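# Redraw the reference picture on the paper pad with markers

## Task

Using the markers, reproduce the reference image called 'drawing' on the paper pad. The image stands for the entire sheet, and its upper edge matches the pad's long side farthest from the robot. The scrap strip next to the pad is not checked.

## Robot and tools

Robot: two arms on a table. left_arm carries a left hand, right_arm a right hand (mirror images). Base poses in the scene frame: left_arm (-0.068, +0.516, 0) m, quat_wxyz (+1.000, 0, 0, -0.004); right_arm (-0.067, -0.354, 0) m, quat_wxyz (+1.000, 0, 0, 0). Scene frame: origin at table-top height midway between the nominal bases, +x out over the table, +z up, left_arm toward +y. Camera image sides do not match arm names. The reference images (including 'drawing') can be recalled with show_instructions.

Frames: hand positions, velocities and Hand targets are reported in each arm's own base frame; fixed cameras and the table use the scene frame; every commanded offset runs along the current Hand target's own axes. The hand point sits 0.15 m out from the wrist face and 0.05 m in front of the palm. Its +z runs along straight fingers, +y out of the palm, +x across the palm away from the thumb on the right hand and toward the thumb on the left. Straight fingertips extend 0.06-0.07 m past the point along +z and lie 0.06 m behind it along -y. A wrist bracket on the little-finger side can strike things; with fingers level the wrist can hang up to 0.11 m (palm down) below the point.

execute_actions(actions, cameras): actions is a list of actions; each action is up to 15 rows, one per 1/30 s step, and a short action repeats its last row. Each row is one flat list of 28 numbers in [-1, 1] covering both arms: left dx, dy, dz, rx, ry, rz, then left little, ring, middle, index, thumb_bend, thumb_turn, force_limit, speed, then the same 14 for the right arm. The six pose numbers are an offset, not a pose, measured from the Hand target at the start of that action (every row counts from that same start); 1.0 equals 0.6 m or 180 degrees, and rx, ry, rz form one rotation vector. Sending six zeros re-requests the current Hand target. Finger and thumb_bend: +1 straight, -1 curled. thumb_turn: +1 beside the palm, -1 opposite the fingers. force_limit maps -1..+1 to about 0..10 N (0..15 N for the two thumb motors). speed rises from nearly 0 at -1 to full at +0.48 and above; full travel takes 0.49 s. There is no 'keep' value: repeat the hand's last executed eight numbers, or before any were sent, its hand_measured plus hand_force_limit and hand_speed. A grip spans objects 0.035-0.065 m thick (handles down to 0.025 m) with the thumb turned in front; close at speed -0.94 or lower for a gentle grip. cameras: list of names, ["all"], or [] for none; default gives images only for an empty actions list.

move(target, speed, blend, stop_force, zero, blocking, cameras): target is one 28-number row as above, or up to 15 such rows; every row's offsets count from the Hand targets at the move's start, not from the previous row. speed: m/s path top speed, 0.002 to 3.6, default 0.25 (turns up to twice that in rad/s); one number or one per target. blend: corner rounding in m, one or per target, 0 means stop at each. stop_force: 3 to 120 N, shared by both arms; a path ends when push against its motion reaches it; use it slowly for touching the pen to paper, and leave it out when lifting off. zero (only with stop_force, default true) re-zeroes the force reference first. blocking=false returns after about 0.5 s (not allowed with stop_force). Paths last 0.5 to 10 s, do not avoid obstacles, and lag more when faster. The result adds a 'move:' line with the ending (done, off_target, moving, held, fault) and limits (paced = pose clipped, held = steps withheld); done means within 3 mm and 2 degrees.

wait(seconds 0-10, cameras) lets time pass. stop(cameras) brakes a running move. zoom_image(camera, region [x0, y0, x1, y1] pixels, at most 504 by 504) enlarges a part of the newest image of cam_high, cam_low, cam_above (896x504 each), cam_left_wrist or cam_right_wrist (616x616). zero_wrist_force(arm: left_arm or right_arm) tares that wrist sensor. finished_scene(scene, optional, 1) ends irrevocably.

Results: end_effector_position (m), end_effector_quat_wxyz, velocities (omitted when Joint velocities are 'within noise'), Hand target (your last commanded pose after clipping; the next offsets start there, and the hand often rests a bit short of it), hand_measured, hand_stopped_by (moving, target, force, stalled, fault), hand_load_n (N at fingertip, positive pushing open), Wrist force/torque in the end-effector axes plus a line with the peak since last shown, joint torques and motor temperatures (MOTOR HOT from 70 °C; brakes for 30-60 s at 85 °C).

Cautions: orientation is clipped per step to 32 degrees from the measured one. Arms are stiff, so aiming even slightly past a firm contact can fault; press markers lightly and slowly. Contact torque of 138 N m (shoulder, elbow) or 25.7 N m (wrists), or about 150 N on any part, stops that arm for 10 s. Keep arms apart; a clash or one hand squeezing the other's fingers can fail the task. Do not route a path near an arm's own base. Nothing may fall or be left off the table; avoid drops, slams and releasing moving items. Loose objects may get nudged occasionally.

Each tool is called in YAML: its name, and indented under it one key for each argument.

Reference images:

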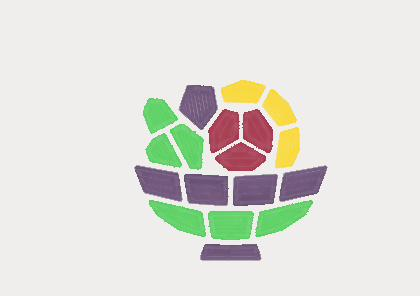

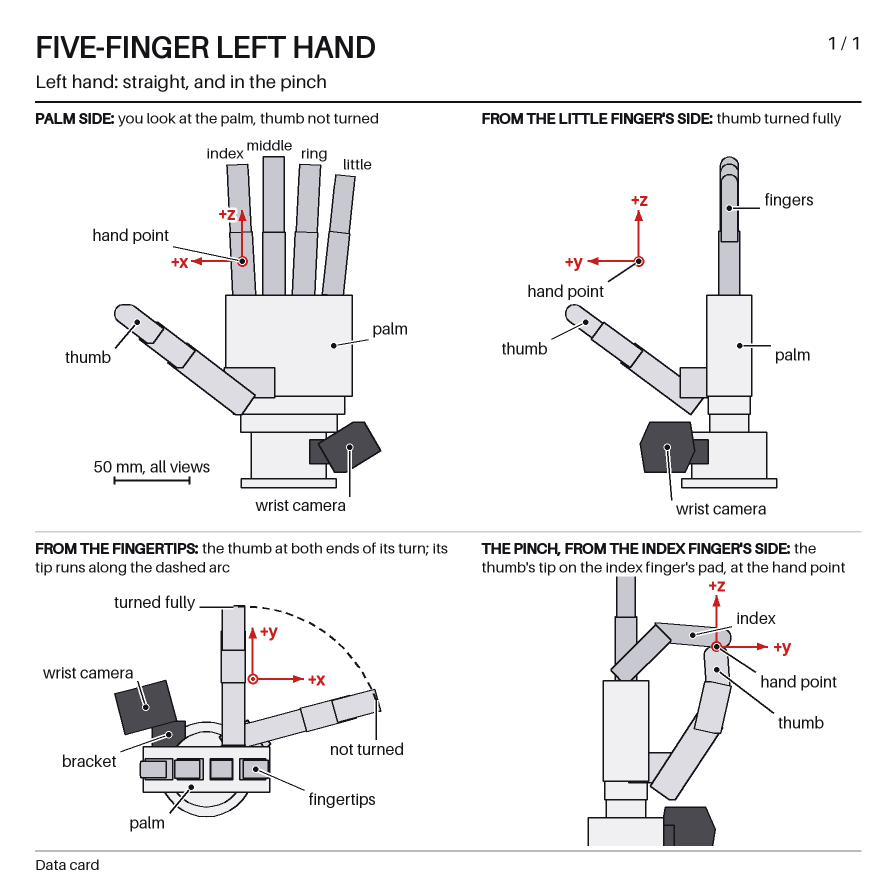

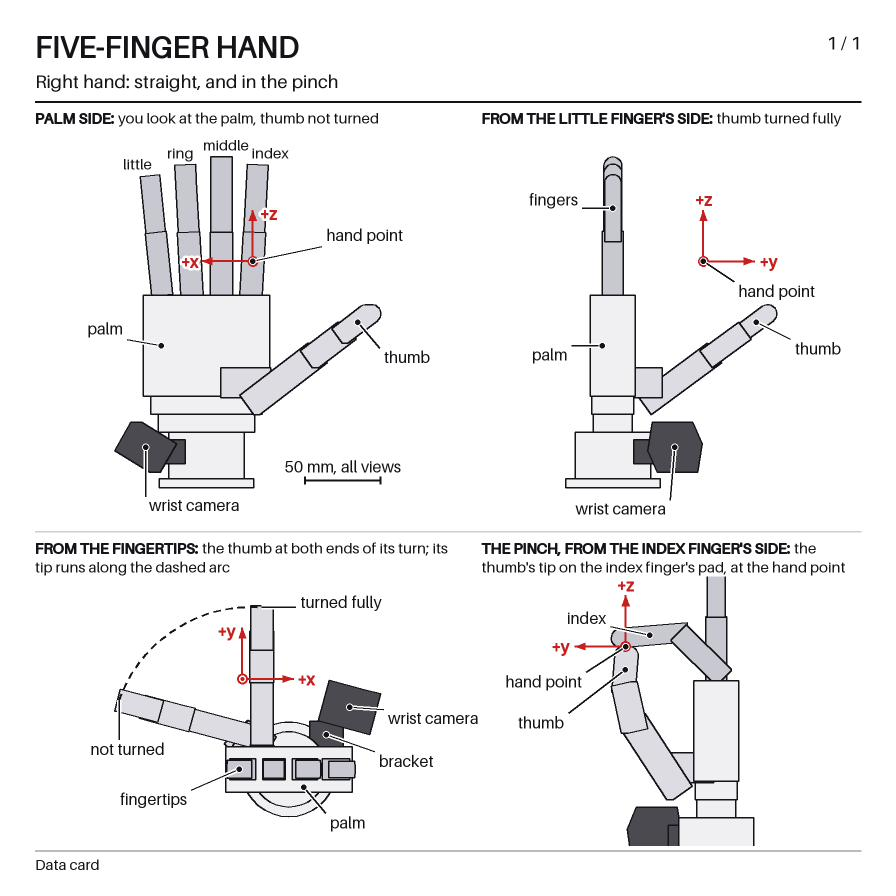

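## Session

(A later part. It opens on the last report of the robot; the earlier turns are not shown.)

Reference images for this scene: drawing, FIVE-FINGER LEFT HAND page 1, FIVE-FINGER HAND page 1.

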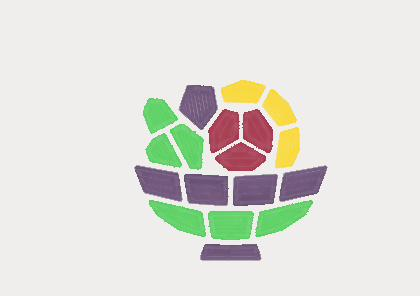

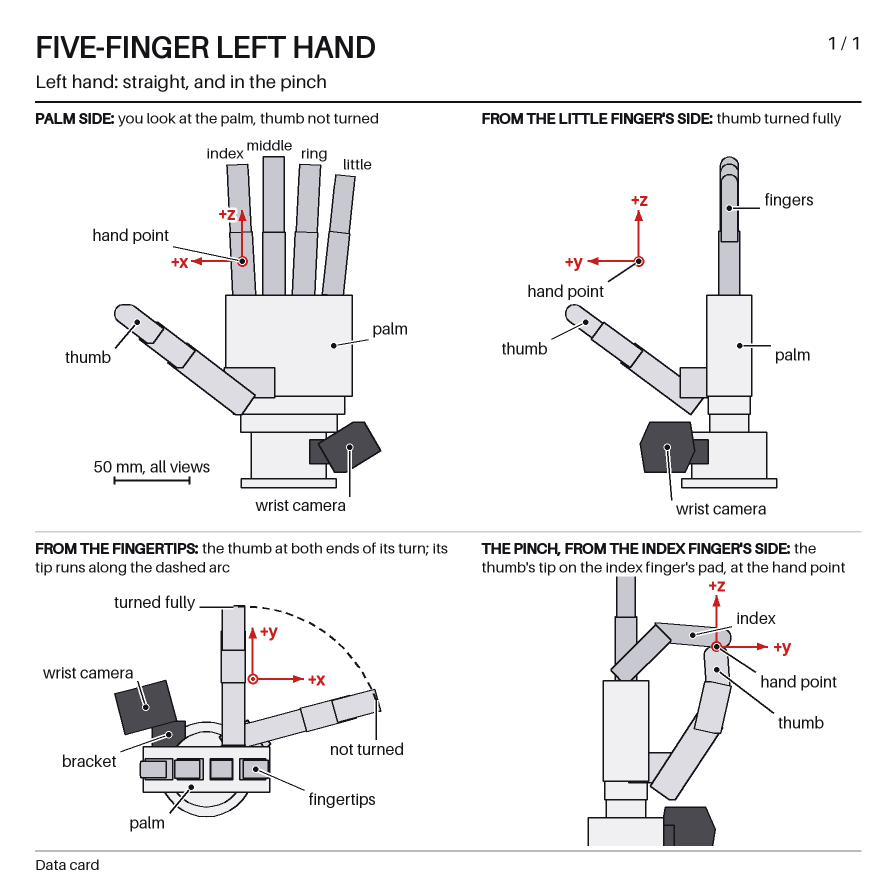

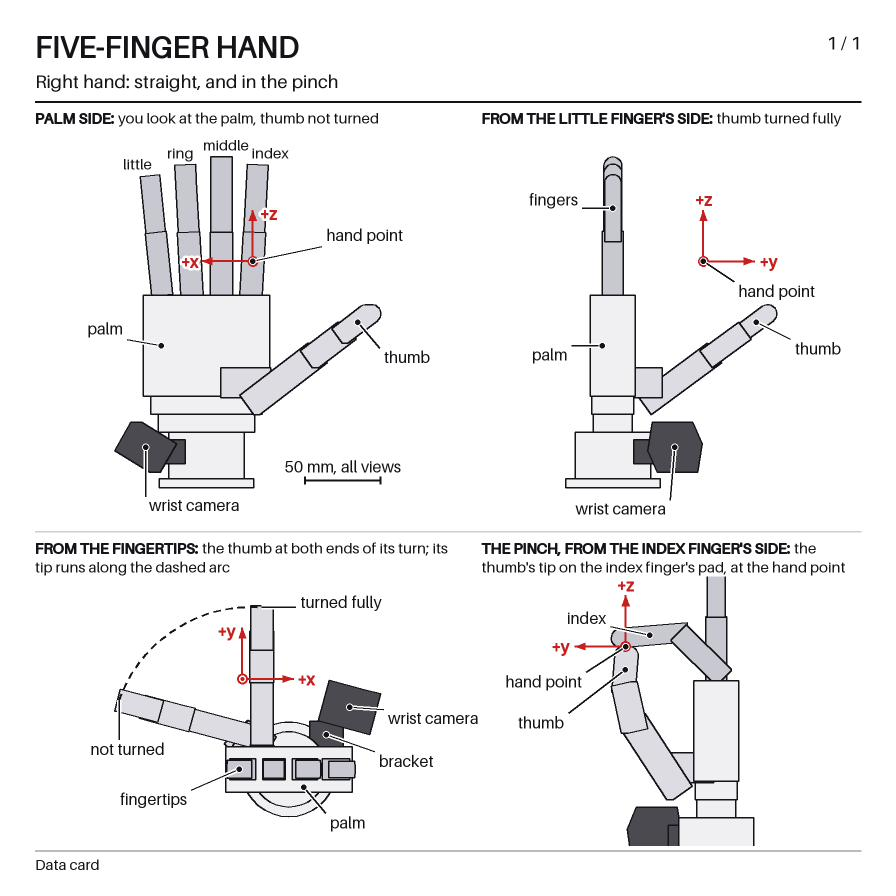

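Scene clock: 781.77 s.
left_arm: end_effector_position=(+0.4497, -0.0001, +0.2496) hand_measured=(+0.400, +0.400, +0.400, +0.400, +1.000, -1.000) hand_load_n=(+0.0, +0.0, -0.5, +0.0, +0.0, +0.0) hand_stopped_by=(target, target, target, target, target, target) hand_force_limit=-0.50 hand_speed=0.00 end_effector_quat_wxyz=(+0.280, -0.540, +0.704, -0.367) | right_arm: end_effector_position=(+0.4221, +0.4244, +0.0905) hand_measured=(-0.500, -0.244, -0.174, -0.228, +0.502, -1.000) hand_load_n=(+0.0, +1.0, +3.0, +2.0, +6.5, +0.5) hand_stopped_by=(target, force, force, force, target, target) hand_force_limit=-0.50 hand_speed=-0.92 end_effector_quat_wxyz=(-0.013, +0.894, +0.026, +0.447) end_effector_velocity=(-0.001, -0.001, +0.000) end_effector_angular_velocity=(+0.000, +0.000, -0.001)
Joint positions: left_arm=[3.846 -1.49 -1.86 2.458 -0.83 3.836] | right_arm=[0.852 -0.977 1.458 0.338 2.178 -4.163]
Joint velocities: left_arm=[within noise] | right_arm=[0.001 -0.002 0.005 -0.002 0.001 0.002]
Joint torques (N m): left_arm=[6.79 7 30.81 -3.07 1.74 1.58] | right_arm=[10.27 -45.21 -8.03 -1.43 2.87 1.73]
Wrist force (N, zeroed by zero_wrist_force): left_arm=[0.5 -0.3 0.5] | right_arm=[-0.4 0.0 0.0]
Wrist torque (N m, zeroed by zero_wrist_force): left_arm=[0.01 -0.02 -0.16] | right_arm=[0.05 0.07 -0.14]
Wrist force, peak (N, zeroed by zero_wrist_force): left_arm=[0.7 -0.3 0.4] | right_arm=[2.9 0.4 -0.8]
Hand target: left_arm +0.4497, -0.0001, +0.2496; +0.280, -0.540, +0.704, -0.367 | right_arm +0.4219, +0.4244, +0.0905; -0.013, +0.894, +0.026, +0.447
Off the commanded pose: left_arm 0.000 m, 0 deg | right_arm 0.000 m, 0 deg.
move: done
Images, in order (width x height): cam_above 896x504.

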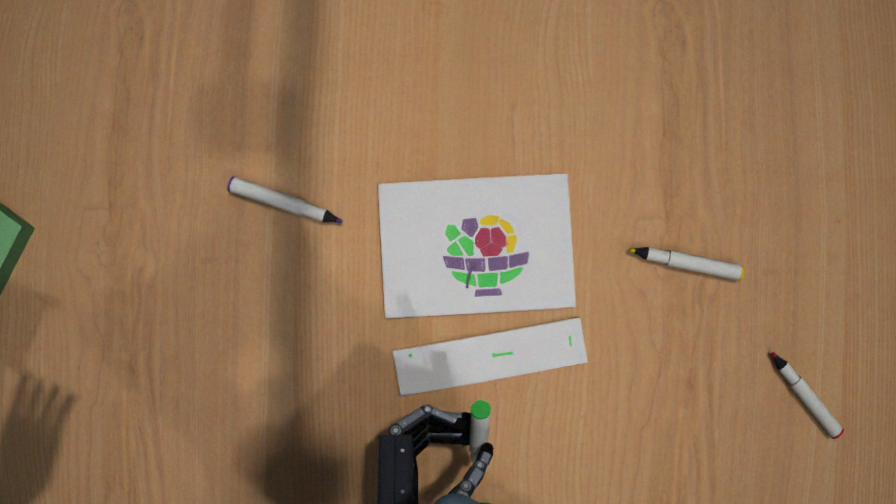

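move:
  target: [0,0,0,0,0,0,0.4,0.4,0.4,0.4,1,-1,-0.5,0,0.0482,0.3778,0.0643,-0.0402,0.0562,0.5396,-0.5,-0.5,-0.4,-0.5,0.5,-1,-0.5,-0.92]
  speed: 0.4
  cameras: ["cam_above"]

move:
  target: [0,0,0,0,0,0,0.4,0.4,0.4,0.4,1,-1,-0.5,0,0,0.0901,0.0632,0,0,0,-0.5,-0.5,-0.4,-0.5,0.5,-1,-0.5,-0.92]
  speed: 0.12

move:
  target: [0,0,0,0,0,0,0.4,0.4,0.4,0.4,1,-1,-0.5,0,0,0.0082,0.0057,0,0,0,-0.5,-0.5,-0.4,-0.5,0.5,-1,-0.5,-0.92]
  speed: 0.01
  stop_force: 3

move:
  target: [0,0,0,0,0,0,0.4,0.4,0.4,0.4,1,-1,-0.5,0,0,0,0,0,0,0,-0.18,-0.18,-0.14,-0.17,0.57,-1,-0.5,-0.6]
  speed: 0.06

move:
  target:
    - [0,0,0,0,0,0,0.4,0.4,0.4,0.4,1,-1,-0.5,0,0,-0.0068,-0.0048,0,0,0,0,0,0,0,0.8,-1,-0.5,-0.1]
    - [0,0,0,0,0,0,0.4,0.4,0.4,0.4,1,-1,-0.5,0,0,-0.0956,-0.067,0,0,0,0.4,0.4,0.4,0.4,1,-1,-0.5,-0.1]
    - [0,0,0,0,0,0,0.4,0.4,0.4,0.4,1,-1,-0.5,0,0.18,-0.0956,-0.25,0,0,0,0.4,0.4,0.4,0.4,1,-1,-0.5,-0.1]
  speed: [0.03,0.15,0.3]
  blend: [0,0,0]
  cameras: ["cam_above"]

zoom_image:
  camera: "cam_above"
  region: [440, 205, 540, 305]

Scene clock: 786.17 s.
left_arm: end_effector_position=(+0.4497, -0.0001, +0.2496) hand_measured=(+0.400, +0.400, +0.400, +0.400, +1.000, -1.000) hand_load_n=(+0.0, +0.0, +0.0, +0.0, +0.0, +0.0) hand_stopped_by=(target, target, target, target, target, target) hand_force_limit=-0.50 hand_speed=0.00 end_effector_quat_wxyz=(+0.280, -0.540, +0.704, -0.367) | right_arm: end_effector_position=(+0.4831, +0.2009, +0.0903) hand_measured=(-0.500, -0.244, -0.174, -0.228, +0.502, -1.000) hand_load_n=(+0.0, +1.0, +3.0, +2.0, +6.5, +0.5) hand_stopped_by=(target, force, force, force, target, target) hand_force_limit=-0.50 hand_speed=-0.92 end_effector_quat_wxyz=(+0.295, -0.572, +0.678, -0.355)
Joint positions: left_arm=[3.846 -1.49 -1.86 2.458 -0.83 3.836] | right_arm=[0.205 -1.386 1.974 0.059 1.88 -2.923]
Joint torques (N m): left_arm=[7.87 9.15 29.33 -2.77 1.79 1.77] | right_arm=[-9.97 -30.68 -6.85 -2.08 -2 1.91]
Wrist force (N, zeroed by zero_wrist_force): left_arm=[0.4 -0.2 0.4] | right_arm=[1.3 2.2 0.0]
Wrist torque (N m, zeroed by zero_wrist_force): left_arm=[0.01 -0.02 -0.16] | right_arm=[0.28 -0.18 0.15]
Wrist force, peak (N, zeroed by zero_wrist_force): left_arm=[0.6 -0.3 0.6] | right_arm=[1.2 2.5 -0.3]
Hand target: left_arm +0.4497, -0.0001, +0.2496; +0.280, -0.540, +0.704, -0.367 | right_arm +0.4831, +0.2008, +0.0903; +0.296, -0.572, +0.678, -0.355
Off the commanded pose: left_arm 0.000 m, 0 deg | right_arm 0.000 m, 0 deg.
move: done
Images, in order (width x height): cam_above 896x504.

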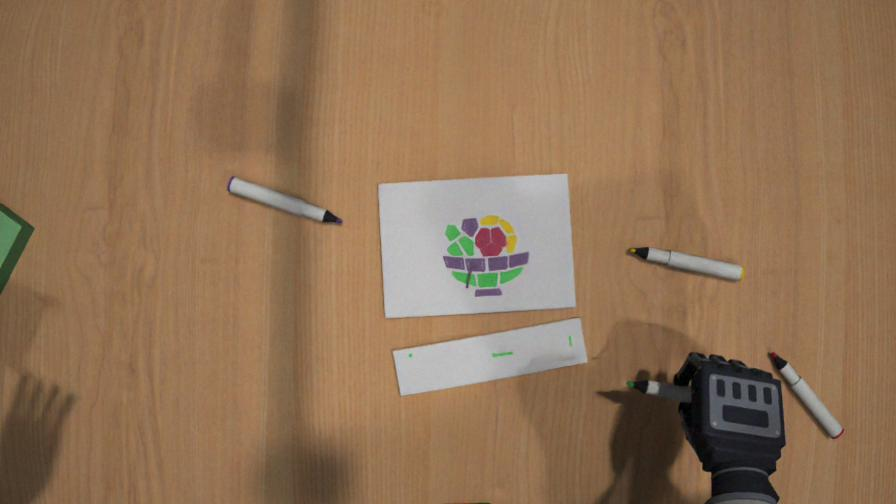

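Scene clock: 787.37 s.
left_arm: end_effector_position=(+0.4497, -0.0001, +0.2496) hand_measured=(+0.400, +0.400, +0.400, +0.400, +1.000, -1.000) hand_load_n=(+0.0, +0.0, +0.0, +0.0, +0.0, +0.0) hand_stopped_by=(target, target, target, target, target, target) hand_force_limit=-0.50 hand_speed=0.00 end_effector_quat_wxyz=(+0.280, -0.540, +0.704, -0.367) | right_arm: end_effector_position=(+0.4831, +0.2005, +0.0244) hand_measured=(-0.500, -0.244, -0.174, -0.228, +0.502, -1.000) hand_load_n=(+0.0, +1.0, +2.5, +2.0, +6.5, +0.5) hand_stopped_by=(target, force, force, force, target, target) hand_force_limit=-0.50 hand_speed=-0.92 end_effector_quat_wxyz=(+0.296, -0.572, +0.678, -0.355)
Joint positions: left_arm=[3.846 -1.49 -1.86 2.458 -0.83 3.836] | right_arm=[0.204 -1.279 2.048 -0.122 1.879 -2.923]
Joint torques (N m): left_arm=[8.2 8.38 30.9 -2.67 1.63 1.75] | right_arm=[-7.57 -20.03 -4.83 -1.86 -2.14 -2.25]
Wrist force (N, zeroed by zero_wrist_force): left_arm=[0.5 -0.3 0.6] | right_arm=[1.2 2.2 -0.2]
Wrist torque (N m, zeroed by zero_wrist_force): left_arm=[0.00 -0.01 -0.16] | right_arm=[0.29 -0.17 0.20]
Wrist force, peak (N, zeroed by zero_wrist_force): left_arm=[0.5 -0.4 0.6] | right_arm=[1.1 3.0 0.2]
Hand target: left_arm +0.4497, -0.0001, +0.2496; +0.280, -0.540, +0.704, -0.367 | right_arm +0.4831, +0.2005, +0.0243; +0.296, -0.572, +0.678, -0.355
Off the commanded pose: left_arm 0.000 m, 0 deg | right_arm 0.000 m, 0 deg.
move: done

Scene clock: 789.07 s.
left_arm: end_effector_position=(+0.4497, -0.0001, +0.2496) hand_measured=(+0.400, +0.400, +0.400, +0.400, +1.000, -1.000) hand_load_n=(+0.0, -0.5, +0.0, +0.0, +0.0, +0.0) hand_stopped_by=(target, target, target, target, target, target) hand_force_limit=-0.50 hand_speed=0.00 end_effector_quat_wxyz=(+0.280, -0.540, +0.704, -0.367) | right_arm: end_effector_position=(+0.4831, +0.2005, +0.0207) hand_measured=(-0.500, -0.244, -0.174, -0.228, +0.502, -1.000) hand_load_n=(+0.0, +1.0, +2.0, +2.0, +7.0, +0.5) hand_stopped_by=(target, force, force, force, target, target) hand_force_limit=-0.50 hand_speed=-0.92 end_effector_quat_wxyz=(+0.296, -0.572, +0.678, -0.355)
Joint positions: left_arm=[3.846 -1.49 -1.86 2.458 -0.83 3.836] | right_arm=[0.204 -1.272 2.051 -0.133 1.879 -2.923]
Joint torques (N m): left_arm=[8.45 7.3 30.22 -3.12 1.74 1.85] | right_arm=[-7.82 -31.96 -27.02 2.64 -1.86 -2.13]
Wrist force (N, zeroed by zero_wrist_force): left_arm=[0.5 -0.3 0.3] | right_arm=[1.1 1.1 -1.2]
Wrist torque (N m, zeroed by zero_wrist_force): left_arm=[0.01 -0.03 -0.15] | right_arm=[0.26 -0.14 0.17]
Wrist force, peak (N, zeroed by zero_wrist_force): left_arm=[0.6 -0.2 0.6] | right_arm=[1.5 -6.0 -6.4]
Hand target: left_arm +0.4497, -0.0001, +0.2496; +0.280, -0.540, +0.704, -0.367 | right_arm +0.4831, +0.2005, +0.0207; +0.296, -0.572, +0.678, -0.355 (not the last commanded pose)
Off the commanded pose: left_arm 0.000 m, 0 deg | right_arm 0.002 m, 0 deg.
move: contact (right_arm)

Scene clock: 789.63 s.
left_arm: end_effector_position=(+0.4497, -0.0001, +0.2496) hand_measured=(+0.400, +0.400, +0.400, +0.400, +1.000, -1.000) hand_load_n=(+0.0, +0.0, +0.0, +0.0, +0.0, +0.0) hand_stopped_by=(target, target, target, target, target, target) hand_force_limit=-0.50 hand_speed=0.00 end_effector_quat_wxyz=(+0.280, -0.540, +0.704, -0.367) | right_arm: end_effector_position=(+0.4831, +0.2005, +0.0207) hand_measured=(-0.180, -0.180, -0.140, -0.170, +0.570, -1.000) hand_load_n=(+0.0, +0.0, +0.0, +0.0, -0.5, +0.0) hand_stopped_by=(target, target, target, target, target, target) hand_force_limit=-0.50 hand_speed=-0.60 end_effector_quat_wxyz=(+0.296, -0.572, +0.678, -0.355)
Joint positions: left_arm=[3.846 -1.49 -1.86 2.458 -0.83 3.836] | right_arm=[0.204 -1.272 2.051 -0.133 1.879 -2.923]
Joint torques (N m): left_arm=[8.4 7.92 29.76 -2.83 1.81 1.59] | right_arm=[-8.29 -31.1 -25.59 1.8 -1.75 -2.14]
Wrist force (N, zeroed by zero_wrist_force): left_arm=[0.5 -0.2 0.4] | right_arm=[0.8 2.2 0.0]
Wrist torque (N m, zeroed by zero_wrist_force): left_arm=[0.02 -0.02 -0.16] | right_arm=[0.29 -0.12 0.18]
Wrist force, peak (N, zeroed by zero_wrist_force): left_arm=[0.5 -0.4 0.6] | right_arm=[1.2 2.2 -0.2]
Hand target: left_arm +0.4497, -0.0001, +0.2496; +0.280, -0.540, +0.704, -0.367 | right_arm +0.4831, +0.2005, +0.0207; +0.296, -0.572, +0.678, -0.355
Off the commanded pose: left_arm 0.000 m, 0 deg | right_arm 0.000 m, 0 deg.
move: done

Scene clock: 793.43 s.
left_arm: end_effector_position=(+0.4497, -0.0001, +0.2496) hand_measured=(+0.400, +0.400, +0.400, +0.400, +1.000, -1.000) hand_load_n=(+0.0, +0.0, +0.0, +0.0, +0.0, +0.0) hand_stopped_by=(target, target, target, target, target, target) hand_force_limit=-0.50 hand_speed=0.00 end_effector_quat_wxyz=(+0.280, -0.540, +0.704, -0.367) | right_arm: end_effector_position=(+0.3761, +0.1102, +0.1542) hand_measured=(+0.400, +0.400, +0.400, +0.400, +1.000, -1.000) hand_load_n=(-0.5, +0.0, +0.0, +0.0, +0.0, +0.0) hand_stopped_by=(target, target, target, target, target, target) hand_force_limit=-0.50 hand_speed=-0.10 end_effector_quat_wxyz=(+0.296, -0.572, +0.678, -0.355)
Joint positions: left_arm=[3.846 -1.49 -1.86 2.458 -0.83 3.836] | right_arm=[-0.119 -1.857 2.226 0.243 1.617 -3.116]
Joint torques (N m): left_arm=[7.93 8.91 29.96 -2.68 1.59 1.69] | right_arm=[-10.1 -13.39 -9.92 2.94 -2.24 -2.18]
Wrist force (N, zeroed by zero_wrist_force): left_arm=[0.4 -0.2 0.6] | right_arm=[1.0 2.0 -0.6]
Wrist torque (N m, zeroed by zero_wrist_force): left_arm=[0.01 0.00 -0.16] | right_arm=[0.31 -0.07 0.21]
Wrist force, peak (N, zeroed by zero_wrist_force): left_arm=[0.7 -0.3 0.7] | right_arm=[1.2 -2.0 -11.9]
Hand target: left_arm +0.4497, -0.0001, +0.2496; +0.280, -0.540, +0.704, -0.367 | right_arm +0.3761, +0.1101, +0.1543; +0.296, -0.572, +0.678, -0.355
Off the commanded pose: left_arm 0.000 m, 0 deg | right_arm 0.000 m, 0 deg.
move: done
Images, in order (width x height): cam_above 896x504.

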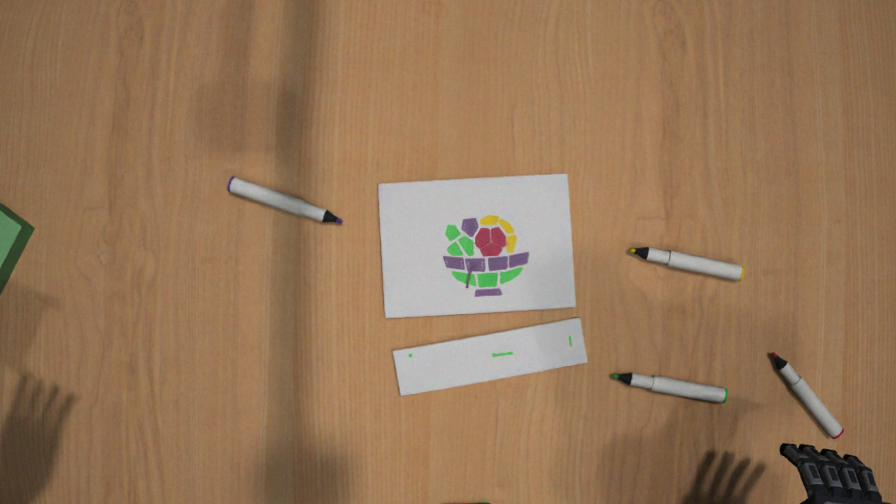

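Scaled by 5.040.

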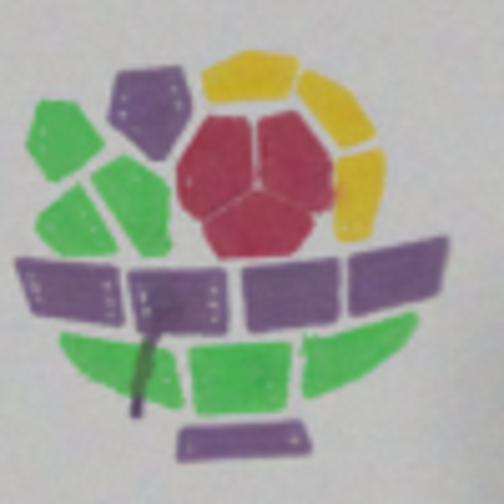

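finished_scene:

The scene is finished.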